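# Untie plastic bag handles and spread them apart

## Task

Undo the knot joining the plastic bag's two handles, then drag the handles' bases well away from each other, keeping all of the bag's contents inside it.

## Robot and tools

Robot: two arms, left_arm and right_arm, each with a two-finger parallel gripper and a wrist camera. There is also a fixed overhead camera, cam_high. Camera names: cam_high, cam_left_wrist, cam_right_wrist (all 896x504). In the scene frame the origin sits at table-top height midway between the nominal arm bases, +z is up, +x points out over the table, and left_arm is on the +y side. These names do not match left and right in the pictures. The real bases are near left_arm (-0.034, +0.283, +0.038) and right_arm (+0.004, -0.284, +0.043) m.

Frames: each arm reports its end_effector_position (metres) and end_effector_quat_wxyz in its own base frame. Fixed cameras and the table use the scene frame. Motion offsets are expressed along the axes of that arm's current Hand target. On the gripper, fingers point along +z and open and close along y. The reported position is the point between the pads, roughly 1 cm short of the tips.

The 14-number row, used by execute_actions and move: one flat list covering both arms. Order: left_arm dx, dy, dz, rx, ry, rz, opening, then right_arm in the same order. Every value lies in [-1, 1], and the row must have all 14 even when only one arm should move. dx..rz are an offset (not a pose) from that arm's Hand target as it stood when the action or move began, along the Hand target's axes. 1.0 equals 0.6 m for dx, dy, dz, or 180 degrees for rx, ry, rz, which together form one rotation vector. The opening is absolute: +1 fully open (0.094 m), -1 closed. Six zeros for an arm re-request its current Hand target. A zero opening is itself a command (half open), so to keep a gripper as it is, resend its present opening.

execute_actions(actions, cameras): actions is a list of actions; each action is a table of up to 15 rows, one per 1/30 s step. A short table repeats its final row to fill 15 steps. Every row in an action counts from that action's starting Hand target, not from the row before, and each new action starts from the new Hand target, so sending the same offset twice moves twice as far. An empty actions list returns the full state and all camera images. cameras is a list of names, ["all"], [] or null.

move(target, speed, blend, opening_speed, grip_force, blocking, cameras): drives each gripper along a straight line toward its target. target is one 14-number row or a list of up to 15 rows, each row an offset from the same starting Hand targets. speed: m/s, 0.002 to 2.9, default 0.25 (turning at twice that in rad/s), one value or one per target. blend: corner rounding radius in metres, 0 means stop at each point. opening_speed: rate of change of the opening per second on the -1..+1 scale, at least 0.2; use it to close slowly on soft things. grip_force: newtons per pad, 10 to 50, one value or one per arm; here a task limit keeps it around 25 to 37 N. blocking=false returns after about 0.5 s while the move continues. A move lasts at most 10 s. Paths ignore obstacles and the other arm. Grippers trail and overshoot, especially with a straight arm or high speed. Avoid paths passing close to an arm's own base.

wait(seconds 0..10, cameras): lets the scene run with the last commands held. stop(cameras): brakes a running move. zoom_image(camera, region [x0, y0, x1, y1] in pixels, at most 504 by 504): a closer view of that camera's newest image. read_manual(section): licence text only. finished_scene(scene): ends the current scene by its number; it cannot be undone, so only call it once the handles are untied and apart with everything still in the bag.

Results: robot state, including each end_effector_position and quaternion, Hand target (your last commanded pose after clipping, which is where the next offsets start), Joint positions (the last value per arm is the opening in metres), joint torques, Tool commands, grip_measured (opening on the command scale, reading a little wide when empty), grip_effort_nm (gripper motor effort, negative means closing; not a pad force), joint velocities and motor temperatures. A move adds a line starting "move:" with the outcome (done, off_target, moving, held, fault) and any limits (paced = pose clipped, held = steps withheld). done means at rest within 10 mm and 2 degrees. Neither done nor off_target says whether anything is being touched.

Behaviour: orientation commands are clipped to within 40 degrees of the measured one per step. Friction and weight leave grippers short, low or tilted, more so at long reach. Check the pose after each move and correct the tilt. Small offsets may not happen at all, or may come out sideways. A blocked arm keeps pushing until commanded back past its gripper.

Avoid: dropping anything or letting anything leave the table, releasing objects while they move, slamming into the table or other fixed or heavy things, hard pushes, and any contact or squeeze between the two arms or grippers (never close one gripper on the other's fingers). Avoid holding loads at full stretch for long: motors heat up, a MOTOR HOT line warns at 75 °C, 90 °C folds that arm away for good, and at 100 °C it collapses.

Each tool is called after "Emit:" as a command line: name --argument value for each argument, lists and objects as JSON in quotes; but a table of rows of numbers goes row by row, as --pt "numbers of a row", without its own name.

## Session

Emit:
execute_actions --actions '[]'

Scene clock: 0.00 s.
left_arm: end_effector_position=(+0.2297, -0.1787, +0.1510) grip_measured=+1.000 grip_effort_nm=n/a end_effector_quat_wxyz=(+0.392, +0.288, +0.848, -0.211) | right_arm: end_effector_position=(+0.2589, +0.0699, +0.1858) grip_measured=+1.000 grip_effort_nm=n/a end_effector_quat_wxyz=(+0.491, -0.109, +0.858, +0.100)
Joint positions: left_arm=[-0.519 0.849 0.57 -0.391 0.24 0.02 0.094] | right_arm=[0.182 0.62 0.549 -0.454 -0.125 0.001 0.094]
Joint velocities: within noise
Joint torques (N m): no reading
Motor temperatures (°C): left_arm=[21 28 27 29 21 20 19] | right_arm=[21 24 29 34 23 21 20]
Heat: left arm: 29 °C; right arm: 34 °C.
Hand target: left_arm +0.2333, -0.1813, +0.1640; +0.410, +0.290, +0.838, -0.215 | right_arm +0.2613, +0.0711, +0.1937; +0.500, -0.112, +0.853, +0.101
Tool commands: left_gripper/opening=+1.0 right_gripper/opening=+1.0

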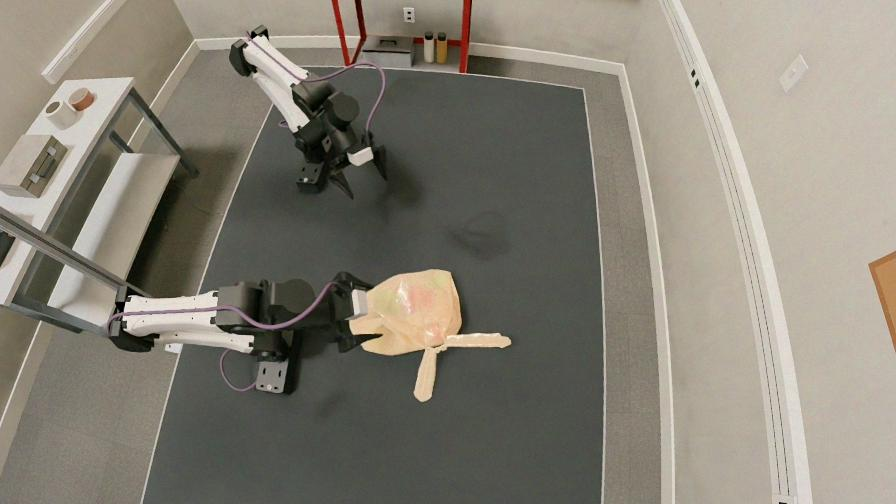

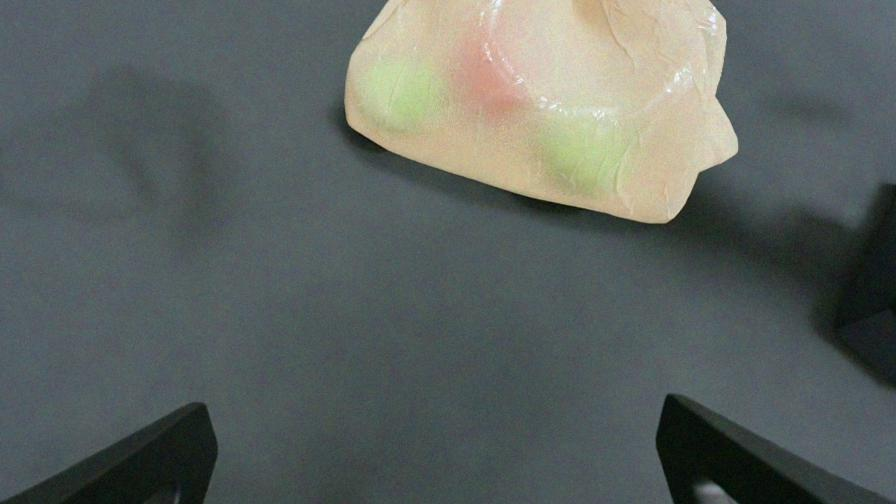

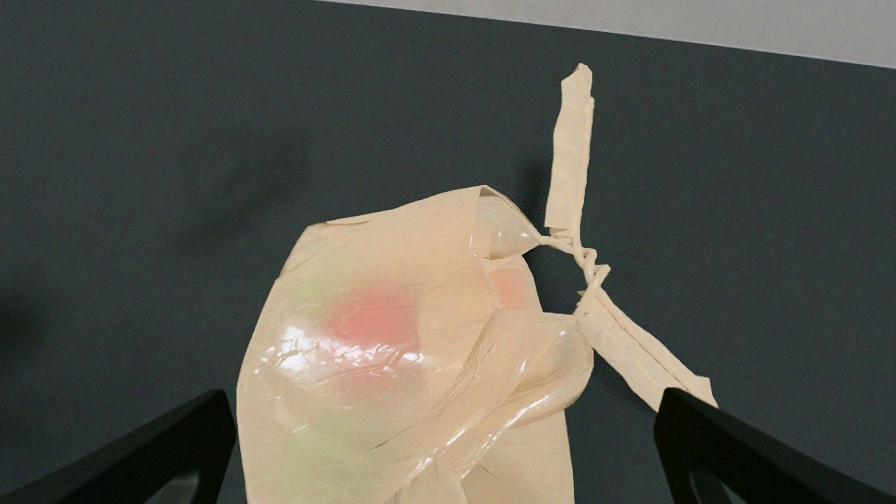

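Emit:
zoom_image --camera "cam_right_wrist" --region '[460, 170, 700, 370]'

Emit:
zoom_image --camera "cam_high" --region '[350, 260, 530, 410]'

Scaled by 2.100 from the camera's 896x504 image, which has a finer 1280x720 frame.

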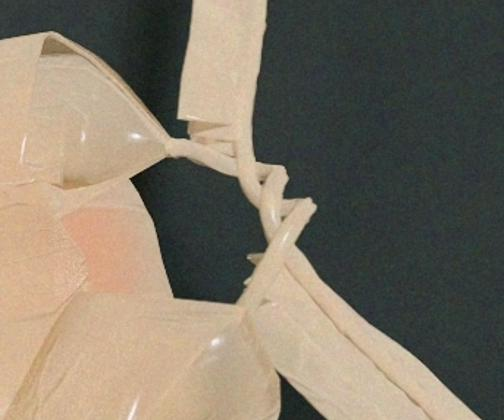

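Scaled by 2.800 from the camera's 896x504 image, which has a finer 1280x720 frame.

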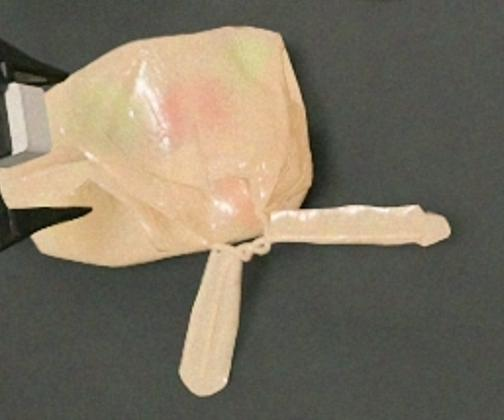

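Emit:
move --target '[0,0,0,0,0,0,1,0.107,-0.090,0.259,0.082,0.170,0.053,1]' --cameras '["cam_high","cam_right_wrist"]'

Scene clock: 123.00 s.
left_arm: end_effector_position=(+0.2297, -0.1787, +0.1510) grip_measured=+1.000 grip_effort_nm=0.00 end_effector_quat_wxyz=(+0.392, +0.288, +0.848, -0.211) | right_arm: end_effector_position=(+0.3668, +0.0585, +0.0487) grip_measured=+1.000 grip_effort_nm=0.02 end_effector_quat_wxyz=(+0.246, -0.012, +0.969, +0.002)
Joint positions: left_arm=[-0.519 0.849 0.57 -0.391 0.24 0.02 0.094] | right_arm=[0.198 1.6 0.906 -0.386 0.085 0.152 0.094]
Joint torques (N m): left_arm=[0.02 -1.4 7.86 1.55 0.17 0.15] | right_arm=[0.05 -5.86 7.91 1.03 0.13 0.14]
Motor temperatures (°C): left_arm=[21 25 33 30 20 19 19] | right_arm=[20 23 37 38 21 19 20]
Heat: left arm: 33 °C; right arm: 38 °C.
Hand target: left_arm +0.2333, -0.1813, +0.1640; +0.410, +0.290, +0.838, -0.215 | right_arm +0.3754, +0.0580, +0.0596; +0.258, +0.000, +0.966, +0.000
Off the commanded pose: left_arm 0.014 m, 2 deg | right_arm 0.014 m, 2 deg.
move: off_target (left_arm, right_arm)
camera_calibration:
cam_right_wrist: T_world_to_cam=[[0.0272481, -0.999569, -0.0109313, 0.0493185], [-0.997694, -0.0265137, -0.0624848, 0.410905], [0.062168, 0.0126087, -0.997986, 0.116985], [0, 0, 0, 1]] pos_world=[0.401341, 0.0587168, 0.142964]
Images, in order (width x height): cam_high 896x504, cam_right_wrist 896x504.

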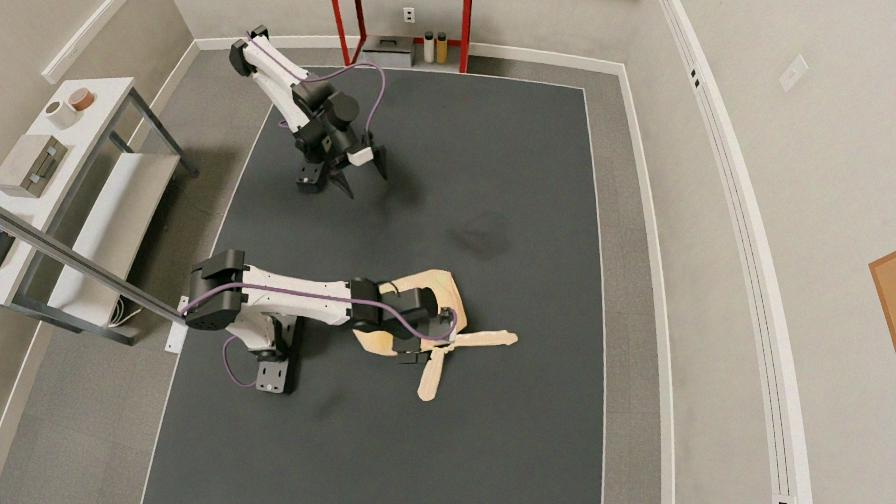

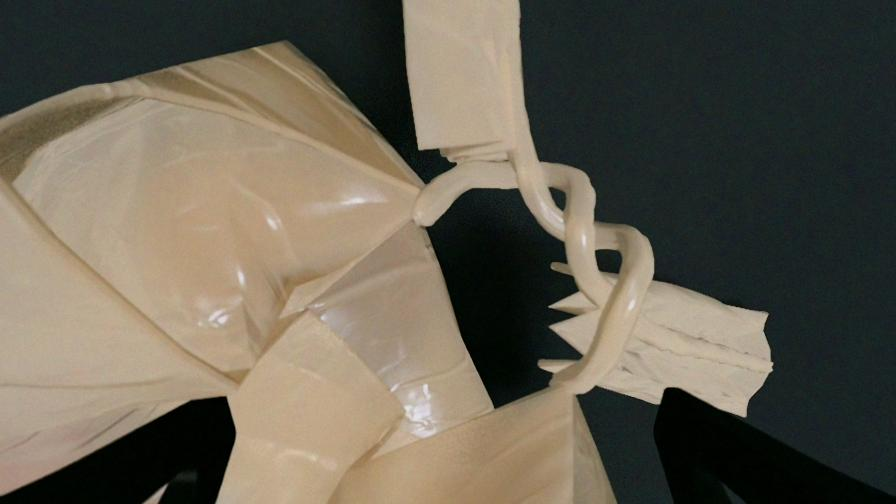

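Emit:
move --target '[0,0,0,0,0,0,1,0.0333,-0.080,0.0495,0.0415,0,0.072,-0.15]' --cameras '["cam_right_wrist"]'

Scene clock: 151.63 s.
left_arm: end_effector_position=(+0.2297, -0.1787, +0.1510) grip_measured=+1.000 grip_effort_nm=0.00 end_effector_quat_wxyz=(+0.392, +0.288, +0.848, -0.211) | right_arm: end_effector_position=(+0.3660, +0.0139, +0.0206) grip_measured=-0.148 grip_effort_nm=-0.11 end_effector_quat_wxyz=(+0.239, +0.111, +0.964, -0.032)
Joint positions: left_arm=[-0.519 0.849 0.57 -0.391 0.24 0.02 0.094] | right_arm=[0.118 1.66 0.851 -0.302 0.169 0.307 0.04]
Joint torques (N m): left_arm=[0.01 -1.4 7.86 1.55 0.17 0.15] | right_arm=[-0.24 -5.89 5.01 1.37 0.18 0.16]
Heat: left arm: 33 °C; right arm: 38 °C.
Hand target: left_arm +0.2333, -0.1813, +0.1640; +0.410, +0.290, +0.838, -0.215 | right_arm +0.3729, +0.0099, +0.0239; +0.256, +0.126, +0.958, -0.034
Off the commanded pose: left_arm 0.014 m, 2 deg | right_arm 0.009 m, 3 deg.
move: off_target (left_arm, right_arm)
camera_calibration:
cam_right_wrist: T_world_to_cam=[[-0.225888, -0.974146, -0.00386314, 0.0966055], [-0.972735, 0.225771, -0.053043, 0.39442], [0.0525438, -0.00822398, -0.998585, 0.0933812], [0, 0, 0, 1]] pos_world=[0.400582, 0.00582705, 0.114543]
Images, in order (width x height): cam_right_wrist 896x504.

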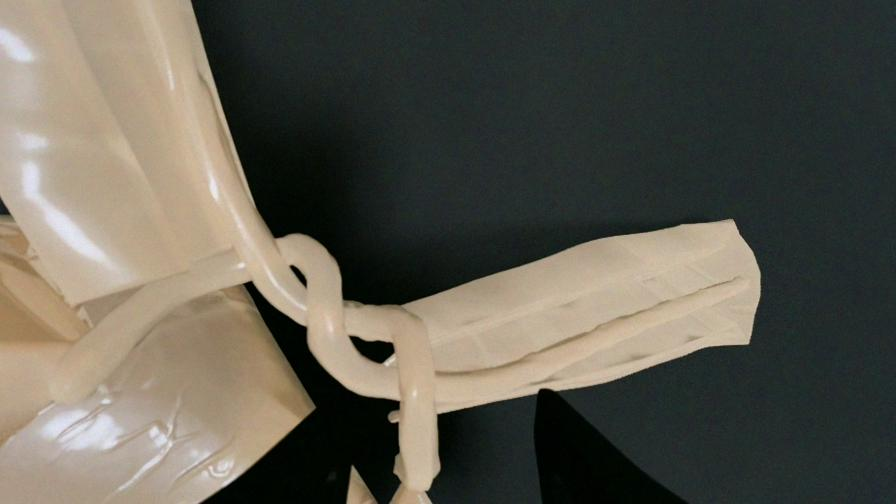

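Emit:
wait --seconds 0.1 --cameras '["cam_high","cam_left_wrist"]'

Emit:
zoom_image --camera "cam_high" --region '[340, 250, 540, 420]'

Scene clock: 181.00 s.
left_arm: end_effector_position=(+0.2297, -0.1787, +0.1510) grip_measured=+1.000 grip_effort_nm=0.00 end_effector_quat_wxyz=(+0.392, +0.288, +0.848, -0.211) | right_arm: end_effector_position=(+0.3660, +0.0139, +0.0206) grip_measured=-0.148 grip_effort_nm=-0.11 end_effector_quat_wxyz=(+0.239, +0.111, +0.964, -0.032)
Joint positions: left_arm=[-0.519 0.849 0.57 -0.391 0.24 0.02 0.094] | right_arm=[0.118 1.66 0.851 -0.302 0.169 0.307 0.04]
Joint torques (N m): left_arm=[0.02 -1.39 7.86 1.55 0.17 0.15] | right_arm=[-0.06 -5.79 5.16 1.39 0.2 0.16]
Heat: left arm: 34 °C; right arm: 35 °C.
Hand target: left_arm +0.2333, -0.1813, +0.1640; +0.410, +0.290, +0.838, -0.215 | right_arm +0.3729, +0.0099, +0.0239; +0.256, +0.126, +0.958, -0.034
Tool commands: left_gripper/opening=+1.0 right_gripper/opening=-0.15
Off the commanded pose: left_arm 0.014 m, 2 deg | right_arm 0.009 m, 3 deg.
wait: 0.10 s; at rest from the start
Images, in order (width x height): cam_high 896x504, cam_left_wrist 896x504.

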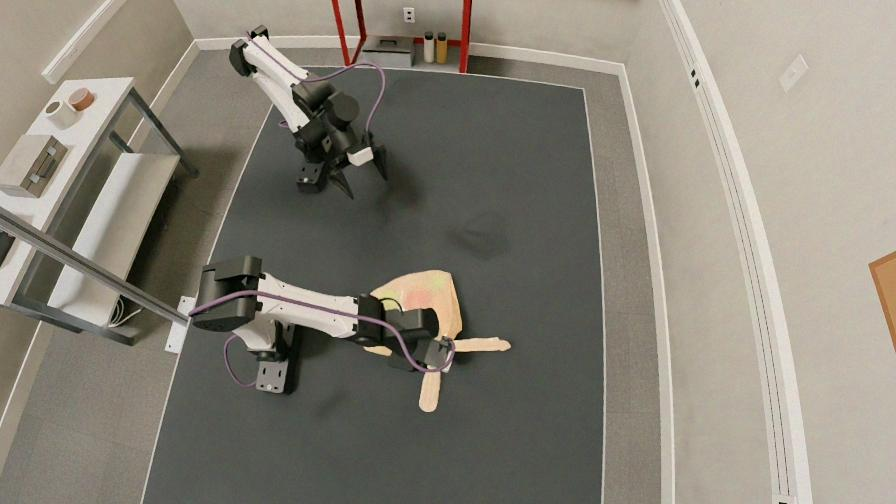

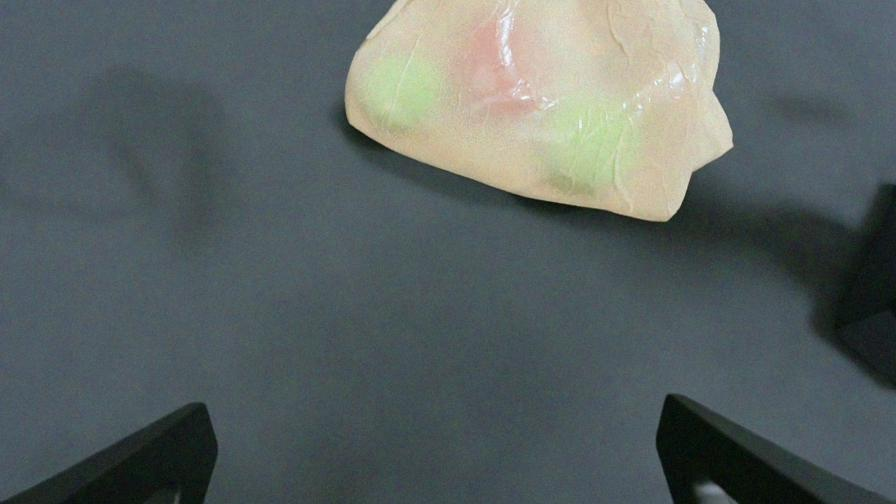

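Scaled by 2.520 from the camera's 896x504 image, which has a finer 1280x720 frame.

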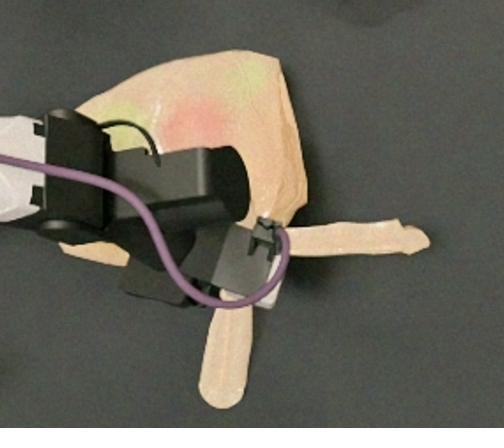

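Emit:
move --pt "0 0 0 0 0 0 1 0.0115 0.0065 0.0165 0 0 0 -0.15" --pt "0 0 0 0 0 0 1 0.0115 0.0065 0.0165 0 0 0 -1" --cameras '["cam_right_wrist"]' --opening_speed 0.8

Scene clock: 196.60 s.
left_arm: end_effector_position=(+0.2297, -0.1787, +0.1510) grip_measured=+1.000 grip_effort_nm=0.00 end_effector_quat_wxyz=(+0.392, +0.288, +0.848, -0.211) | right_arm: end_effector_position=(+0.3672, +0.0152, +0.0095) grip_measured=-0.940 grip_effort_nm=-0.54 end_effector_quat_wxyz=(+0.241, +0.114, +0.963, -0.033)
Joint positions: left_arm=[-0.519 0.849 0.57 -0.391 0.24 0.02 0.094] | right_arm=[0.124 1.691 0.831 -0.25 0.175 0.319 0.003]
Joint torques (N m): left_arm=[0.01 -1.4 7.86 1.55 0.17 0.15] | right_arm=[0.59 -5.86 4.72 1.37 0.17 0.11]
Heat: left arm: 34 °C; right arm: 34 °C.
Hand target: left_arm +0.2333, -0.1813, +0.1640; +0.410, +0.290, +0.838, -0.215 | right_arm +0.3729, +0.0140, +0.0119; +0.256, +0.126, +0.958, -0.034
Off the commanded pose: left_arm 0.014 m, 2 deg | right_arm 0.006 m, 2 deg.
move: off_target (left_arm)
camera_calibration:
cam_right_wrist: T_world_to_cam=[[-0.233068, -0.972448, -0.00497867, 0.100784], [-0.970839, 0.232972, -0.0565249, 0.393911], [0.0561274, -0.00834066, -0.998389, 0.0809134], [0, 0, 0, 1]] pos_world=[0.401372, 0.00691182, 0.103551]
Images, in order (width x height): cam_right_wrist 896x504.

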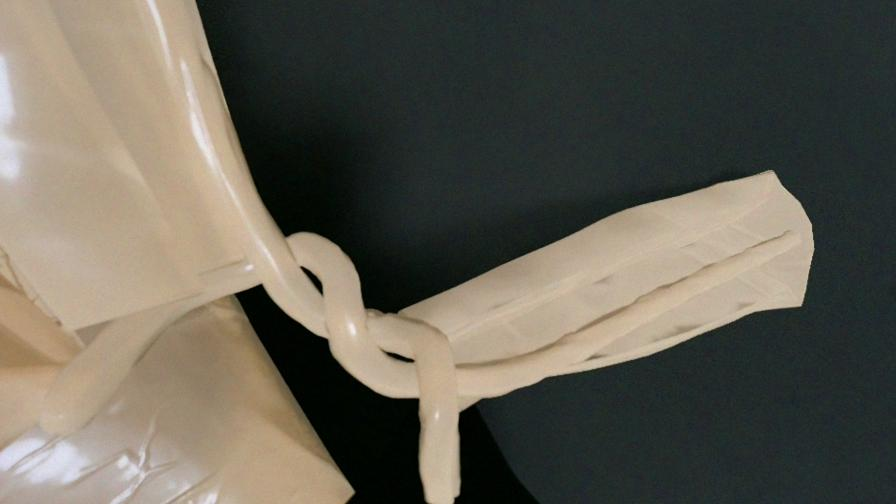

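Emit:
move --target '[0,0,0,0,0,0,1,-0.028,-0.207,-0.041,0,0,0,-1]' --cameras '["cam_high","cam_right_wrist"]' --speed 0.12

Emit:
zoom_image --camera "cam_high" --region '[340, 250, 540, 420]'

Scene clock: 206.20 s.
left_arm: end_effector_position=(+0.2297, -0.1787, +0.1510) grip_measured=+1.000 grip_effort_nm=0.00 end_effector_quat_wxyz=(+0.392, +0.288, +0.848, -0.211) | right_arm: end_effector_position=(+0.3389, -0.1039, +0.0276) grip_measured=-0.940 grip_effort_nm=-0.54 end_effector_quat_wxyz=(+0.243, +0.134, +0.960, -0.031)
Joint positions: left_arm=[-0.519 0.849 0.57 -0.391 0.24 0.02 0.094] | right_arm=[-0.307 1.577 0.788 -0.288 -0.02 -0.025 0.003]
Joint torques (N m): left_arm=[0.02 -1.4 7.86 1.55 0.17 0.15] | right_arm=[-0.28 -7.45 6.71 0.95 -0.1 -0.18]
Heat: left arm: 34 °C; right arm: 34 °C.
Hand target: left_arm +0.2333, -0.1813, +0.1640; +0.410, +0.290, +0.838, -0.215 | right_arm +0.3430, -0.1066, +0.0416; +0.256, +0.126, +0.958, -0.034
Off the commanded pose: left_arm 0.014 m, 2 deg | right_arm 0.015 m, 2 deg.
move: off_target (left_arm, right_arm)
camera_calibration:
cam_right_wrist: T_world_to_cam=[[-0.269473, -0.962819, -0.0190578, -0.00782074], [-0.960999, 0.270136, -0.0592284, 0.395829], [0.0621745, 0.00235402, -0.998063, 0.0986554], [0, 0, 0, 1]] pos_world=[0.37215, -0.11469, 0.12176]
Images, in order (width x height): cam_high 896x504, cam_right_wrist 896x504.

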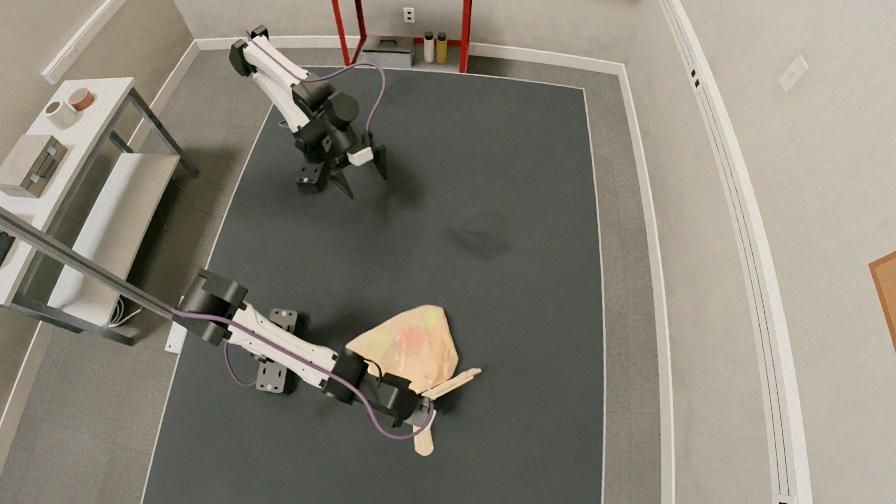

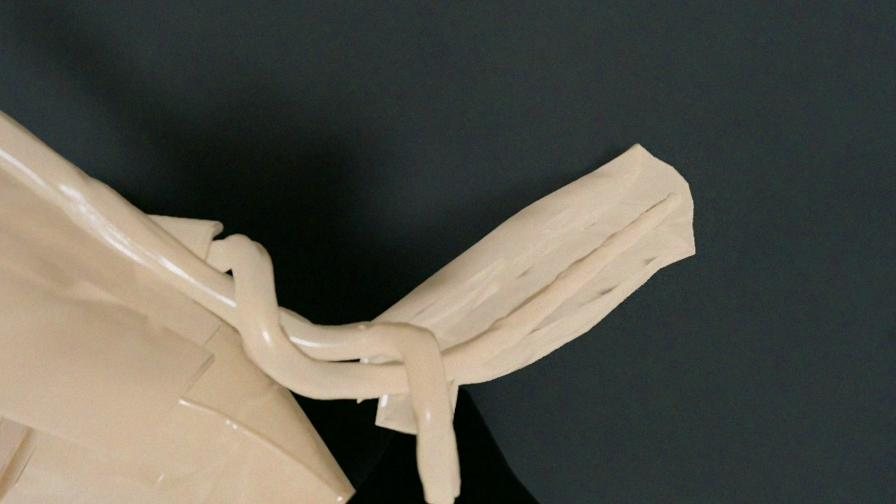

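Scaled by 2.520 from the camera's 896x504 image, which has a finer 1280x720 frame.

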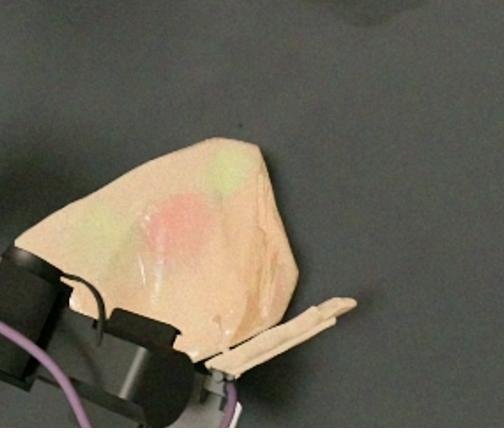

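Emit:
move --target '[0,0,0,0,0,0,1,-0.188,0.161,-0.411,0,0,0,-1]' --cameras '["all"]' --speed 0.12

Emit:
zoom_image --camera "cam_high" --region '[320, 200, 560, 410]'

Scene clock: 256.03 s.
left_arm: end_effector_position=(+0.2297, -0.1787, +0.1510) grip_measured=+1.000 grip_effort_nm=0.00 end_effector_quat_wxyz=(+0.392, +0.288, +0.848, -0.211) | right_arm: end_effector_position=(+0.3420, -0.0036, +0.2948) grip_measured=-0.940 grip_effort_nm=-0.54 end_effector_quat_wxyz=(+0.230, +0.113, +0.966, -0.034)
Joint positions: left_arm=[-0.519 0.849 0.57 -0.391 0.24 0.02 0.094] | right_arm=[0.063 1.586 1.931 -1.468 0.145 0.262 0.003]
Joint torques (N m): left_arm=[0.01 -1.39 7.84 1.55 0.17 0.15] | right_arm=[0.28 -5.64 8.29 1.05 0.14 0.16]
Motor temperatures (°C): left_arm=[21 23 34 29 19 18 19] | right_arm=[20 27 36 32 21 18 20]
Heat: left arm: 34 °C; right arm: 36 °C.
Hand target: left_arm +0.2333, -0.1813, +0.1640; +0.410, +0.290, +0.838, -0.215 | right_arm +0.3438, -0.0066, +0.3116; +0.256, +0.126, +0.958, -0.034
Off the commanded pose: left_arm 0.014 m, 2 deg | right_arm 0.017 m, 3 deg.
move: off_target (left_arm, right_arm)
camera_calibration:
cam_right_wrist: T_world_to_cam=[[-0.230698, -0.973025, -0.000424009, 0.0758783], [-0.972459, 0.230579, -0.0340199, 0.383843], [0.0332, -0.00743599, -0.999421, 0.375131], [0, 0, 0, 1]] pos_world=[0.378322, -0.0118849, 0.388005]

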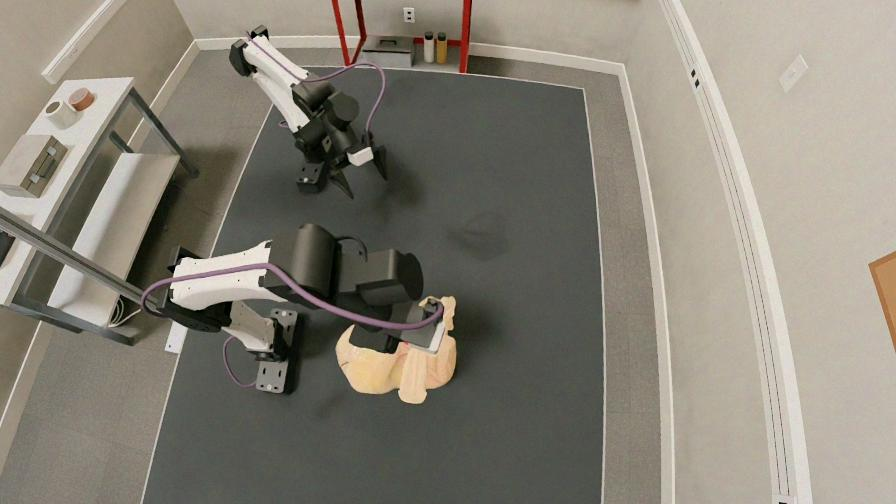

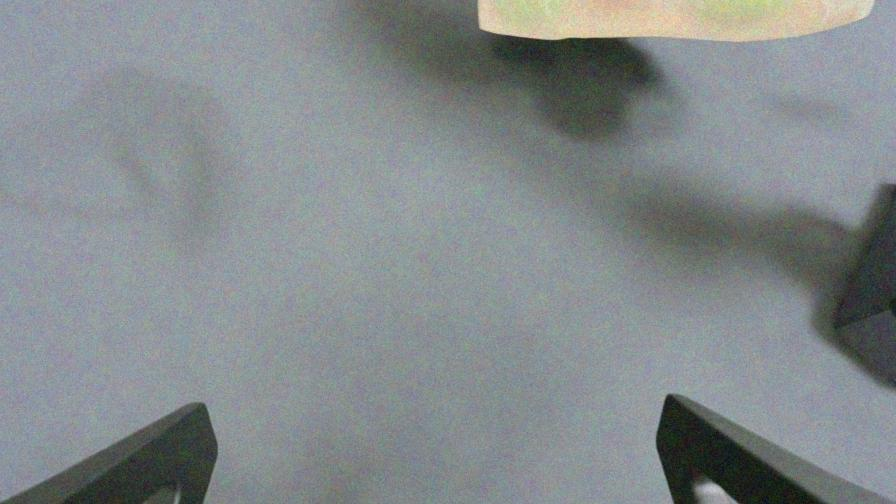

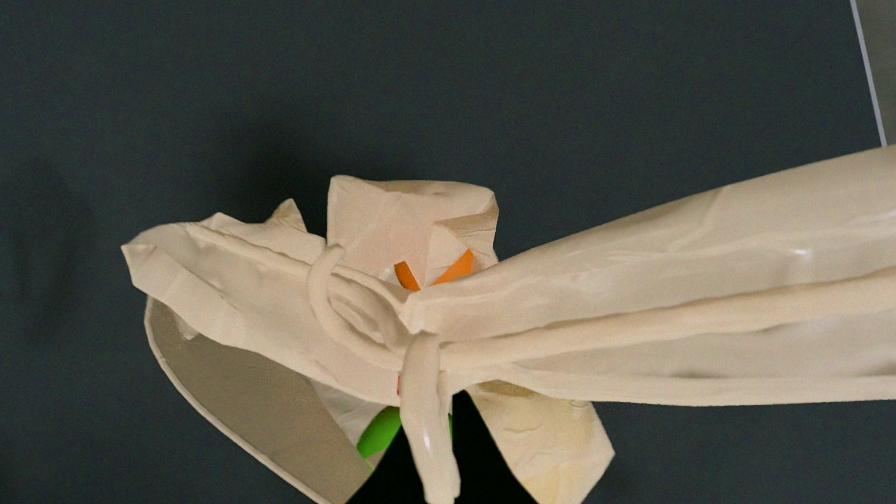

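Scaled by 2.100 from the camera's 896x504 image, which has a finer 1280x720 frame.

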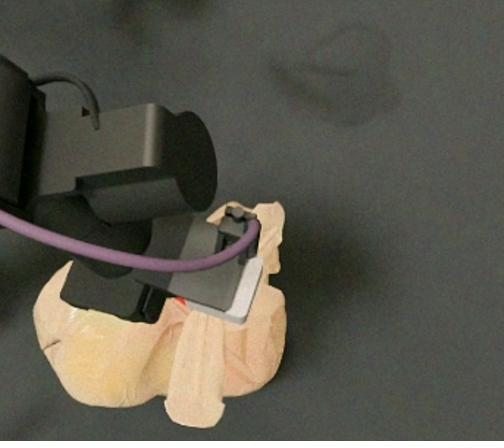

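Emit:
move --target '[-0.33,-0.105,0.031,0.0216,-0.054,0.057,1,0.037,0.161,-0.022,0,0,0,-1]' --cameras '["all"]' --speed 0.15

Scene clock: 296.70 s.
left_arm: end_effector_position=(+0.2991, -0.3002, +0.3078) grip_measured=+1.000 grip_effort_nm=0.00 end_effector_quat_wxyz=(+0.478, +0.359, +0.767, -0.233) | right_arm: end_effector_position=(+0.3414, +0.0968, +0.2954) grip_measured=-0.940 grip_effort_nm=-0.54 end_effector_quat_wxyz=(+0.234, +0.110, +0.965, -0.037)
Joint positions: left_arm=[-0.727 1.318 1.265 -0.402 0.147 0.056 0.094] | right_arm=[0.42 1.702 2.066 -1.555 0.296 0.589 0.003]
Joint torques (N m): left_arm=[-0.42 -3.6 9.91 1.36 -0.04 0.23] | right_arm=[0.17 -6.53 7.9 0.86 0.36 0.15]
Heat: left arm: 35 °C; right arm: 35 °C.
Hand target: left_arm +0.3004, -0.3003, +0.3217; +0.486, +0.358, +0.763, -0.230 | right_arm +0.3439, +0.0934, +0.3119; +0.256, +0.126, +0.958, -0.034
Off the commanded pose: left_arm 0.014 m, 1 deg | right_arm 0.017 m, 3 deg.
joint sent to its limit (right arm) — joint 4 (wrist pitch), lower limit. The joint targets are off in position, not in orientation.
move: off_target (left_arm, right_arm)
camera_calibration:
cam_left_wrist: T_world_to_cam=[[-0.78401, -0.620487, 0.0179738, 0.041199], [-0.485174, 0.594461, -0.641267, 0.560165], [0.387213, -0.51148, -0.767108, 0.0583707], [0, 0, 0, 1]] pos_world=[0.281476, -0.277577, 0.403251]
cam_right_wrist: T_world_to_cam=[[-0.226096, -0.974088, 0.00568457, 0.170175], [-0.973281, 0.225662, -0.0424263, 0.363354], [0.0400442, -0.0151251, -0.999083, 0.374915], [0, 0, 0, 1]] pos_world=[0.377108, 0.0894413, 0.38902]

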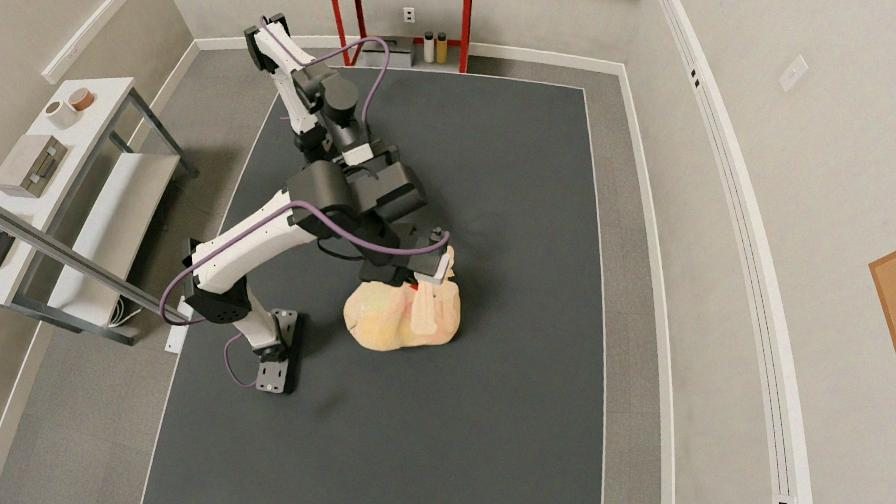

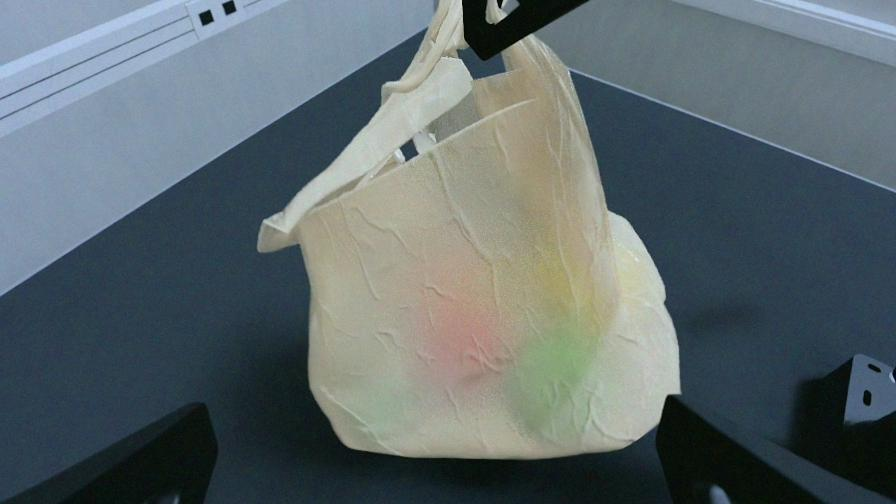

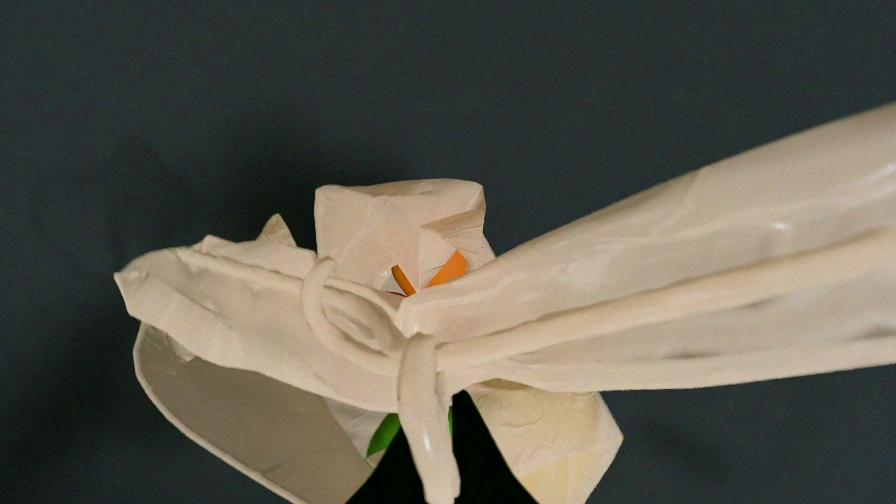

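Emit:
zoom_image --camera "cam_left_wrist" --region '[240, 0, 640, 260]'

Emit:
zoom_image --camera "cam_right_wrist" --region '[100, 160, 520, 504]'

Scaled by 1.260 from the camera's 896x504 image, which has a finer 1280x720 frame.

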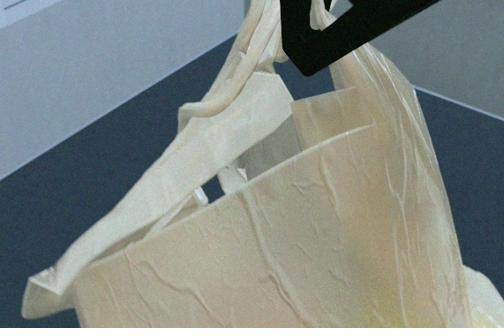

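Scaled by 1.200 from the camera's 896x504 image, which has a finer 1280x720 frame.

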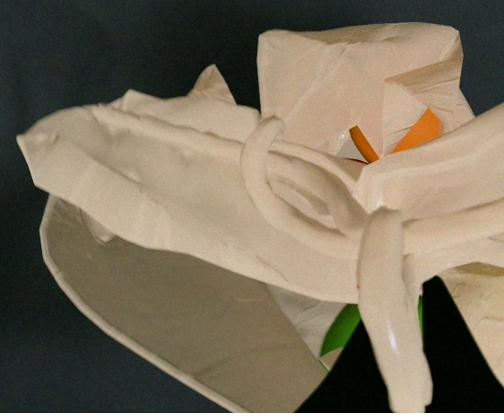

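Emit:
zoom_image --camera "cam_left_wrist" --region '[350, 0, 550, 150]'

Emit:
zoom_image --camera "cam_right_wrist" --region '[280, 230, 480, 400]'

Scaled by 2.520 from the camera's 896x504 image, which has a finer 1280x720 frame.

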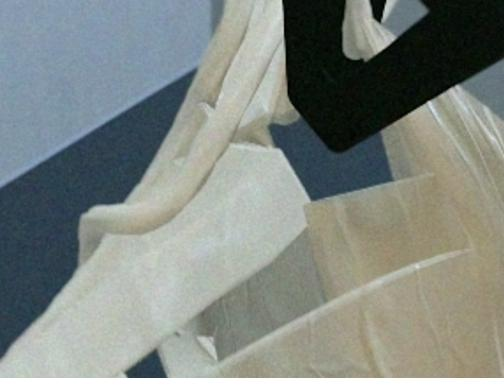

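Scaled by 2.520 from the camera's 896x504 image, which has a finer 1280x720 frame.

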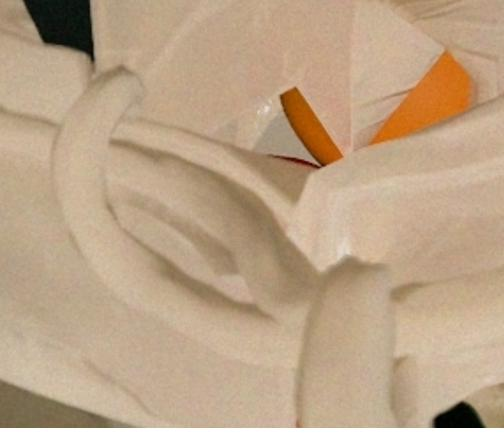

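Emit:
move --pt "0 0 0 0 0 0 1 0.058 0 0.101 0 0 0 -1" --pt "0 0 0 0 0 0 1 0.058 0 0.101 0 0 0 -0.4" --cameras '["all"]' --speed 0.12 --opening_speed 0.6

Scene clock: 338.20 s.
left_arm: end_effector_position=(+0.2991, -0.3002, +0.3078) grip_measured=+1.000 grip_effort_nm=0.00 end_effector_quat_wxyz=(+0.478, +0.359, +0.767, -0.233) | right_arm: end_effector_position=(+0.3407, +0.0925, +0.2291) grip_measured=-0.402 grip_effort_nm=0.15 end_effector_quat_wxyz=(+0.227, +0.115, +0.966, -0.044)
Joint positions: left_arm=[-0.727 1.318 1.265 -0.402 0.147 0.056 0.094] | right_arm=[0.413 1.586 1.653 -1.277 0.303 0.594 0.028]
Joint torques (N m): left_arm=[-0.42 -3.62 9.91 1.36 -0.04 0.23] | right_arm=[0.06 -7.88 5.48 1.13 0.23 0.16]
Heat: left arm: 37 °C; right arm: 36 °C.
Hand target: left_arm +0.3004, -0.3003, +0.3217; +0.486, +0.358, +0.763, -0.230 | right_arm +0.3439, +0.0933, +0.2420; +0.256, +0.126, +0.958, -0.034
Off the commanded pose: left_arm 0.014 m, 1 deg | right_arm 0.013 m, 4 deg.
move: off_target (left_arm, right_arm); target 2's new opening was sent with right_arm's hand 0.017 m and 5 deg from that target
camera_calibration:
cam_left_wrist: T_world_to_cam=[[-0.78401, -0.620487, 0.0179738, 0.041199], [-0.485174, 0.594461, -0.641267, 0.560165], [0.387213, -0.51148, -0.767108, 0.0583707], [0, 0, 0, 1]] pos_world=[0.281476, -0.277577, 0.403251]
cam_right_wrist: T_world_to_cam=[[-0.239544, -0.970675, 0.0202423, 0.167114], [-0.970579, 0.238892, -0.0301253, 0.355967], [0.0244061, -0.026863, -0.999341, 0.314957], [0, 0, 0, 1]] pos_world=[0.377838, 0.0856367, 0.32209]

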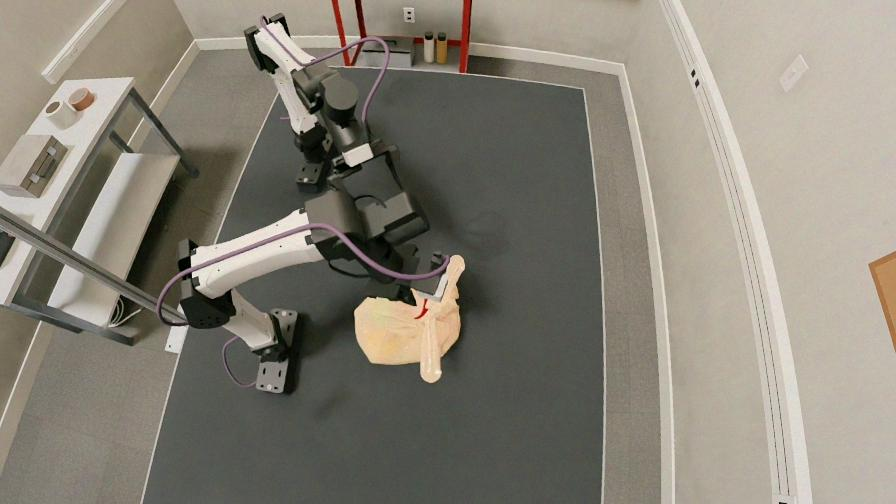

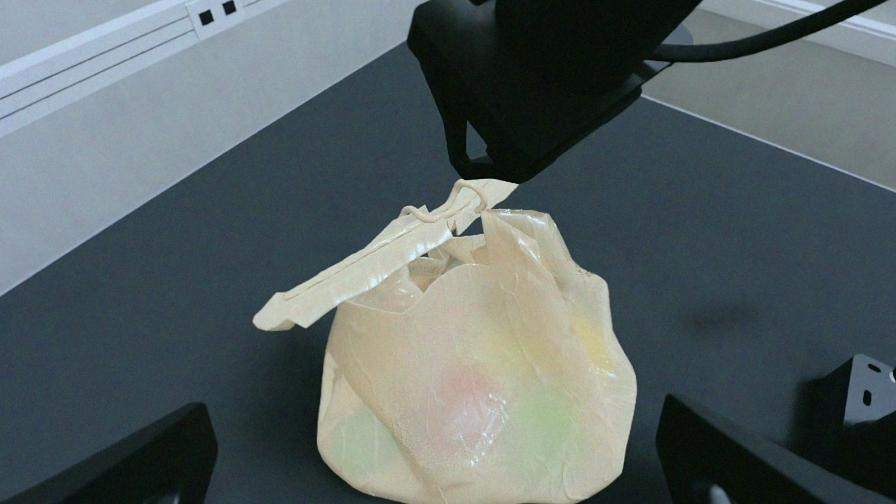

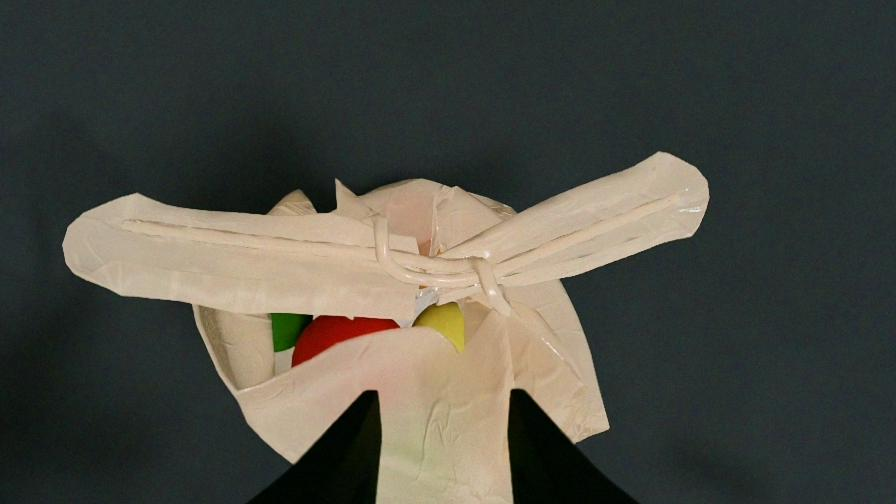

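Emit:
zoom_image --camera "cam_right_wrist" --region '[350, 190, 540, 330]'

Emit:
zoom_image --camera "cam_left_wrist" --region '[360, 160, 540, 300]'

Scaled by 2.653 from the camera's 896x504 image, which has a finer 1280x720 frame.

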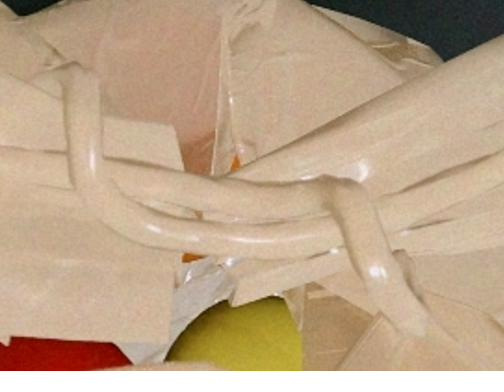

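Scaled by 2.800 from the camera's 896x504 image, which has a finer 1280x720 frame.

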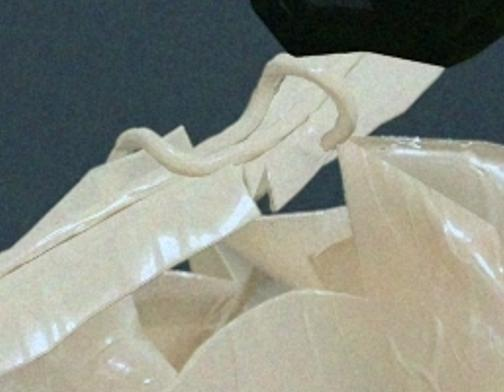

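Emit:
move --target '[0,0,0,0,0,0,1,-0.027,0.037,0.100,0,0,0,-0.4]' --cameras '["cam_right_wrist","cam_left_wrist"]' --speed 0.15

Emit:
zoom_image --camera "cam_left_wrist" --region '[340, 130, 560, 300]'

Scene clock: 374.20 s.
left_arm: end_effector_position=(+0.2991, -0.3002, +0.3078) grip_measured=+1.000 grip_effort_nm=0.00 end_effector_quat_wxyz=(+0.478, +0.359, +0.767, -0.233) | right_arm: end_effector_position=(+0.3857, +0.1023, +0.1921) grip_measured=-0.402 grip_effort_nm=0.15 end_effector_quat_wxyz=(+0.239, +0.128, +0.962, -0.040)
Joint positions: left_arm=[-0.727 1.318 1.265 -0.402 0.147 0.056 0.094] | right_arm=[0.389 1.705 1.62 -1.096 0.303 0.594 0.028]
Joint torques (N m): left_arm=[-0.42 -3.62 9.89 1.36 -0.04 0.23] | right_arm=[-0.23 -7.35 5.64 1.19 0.15 -0.15]
Motor temperatures (°C): left_arm=[21 24 39 29 19 18 19] | right_arm=[19 27 35 31 20 18 20]
Heat: left arm: 39 °C; right arm: 35 °C.
Hand target: left_arm +0.3004, -0.3003, +0.3217; +0.486, +0.358, +0.763, -0.230 | right_arm +0.3920, +0.1034, +0.1980; +0.256, +0.126, +0.958, -0.034
Off the commanded pose: left_arm 0.014 m, 1 deg | right_arm 0.009 m, 2 deg.
move: off_target (left_arm)
camera_calibration:
cam_left_wrist: T_world_to_cam=[[-0.78401, -0.620487, 0.0179738, 0.041199], [-0.485174, 0.594461, -0.641267, 0.560165], [0.387213, -0.51148, -0.767108, 0.0583707], [0, 0, 0, 1]] pos_world=[0.281476, -0.277577, 0.403251]
cam_right_wrist: T_world_to_cam=[[-0.262026, -0.965057, 0.00257193, 0.199633], [-0.963729, 0.261524, -0.0532124, 0.395591], [0.0506804, -0.0164217, -0.99858, 0.265883], [0, 0, 0, 1]] pos_world=[0.420077, 0.0935667, 0.286042]
Images, in order (width x height): cam_left_wrist 896x504, cam_right_wrist 896x504.

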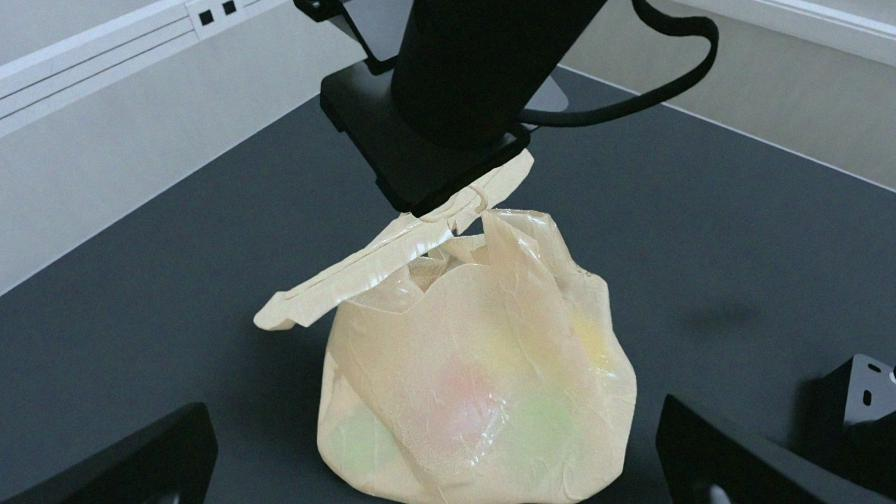

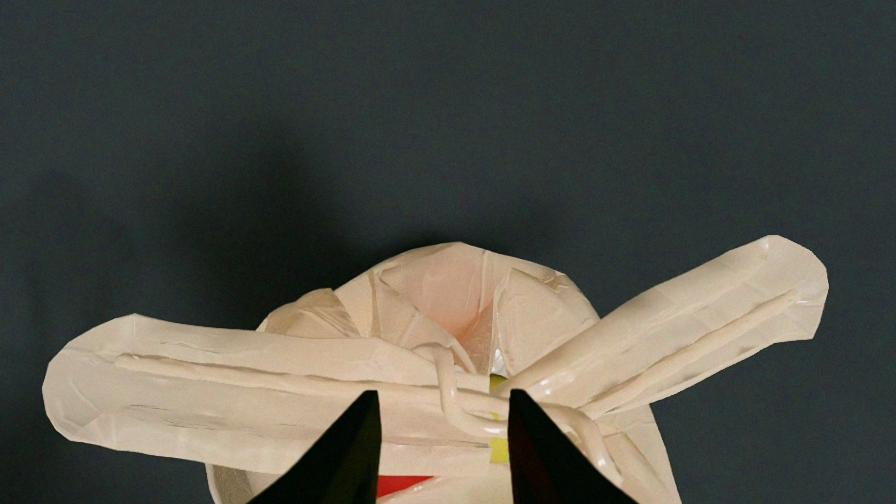

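Scaled by 2.291 from the camera's 896x504 image, which has a finer 1280x720 frame.

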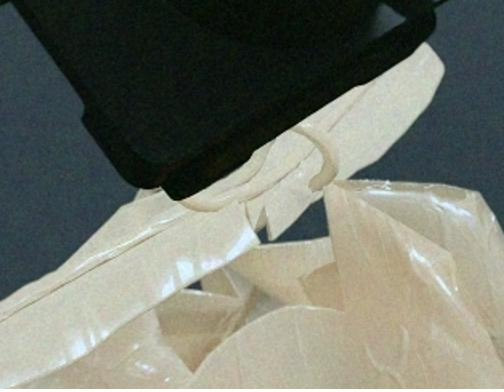

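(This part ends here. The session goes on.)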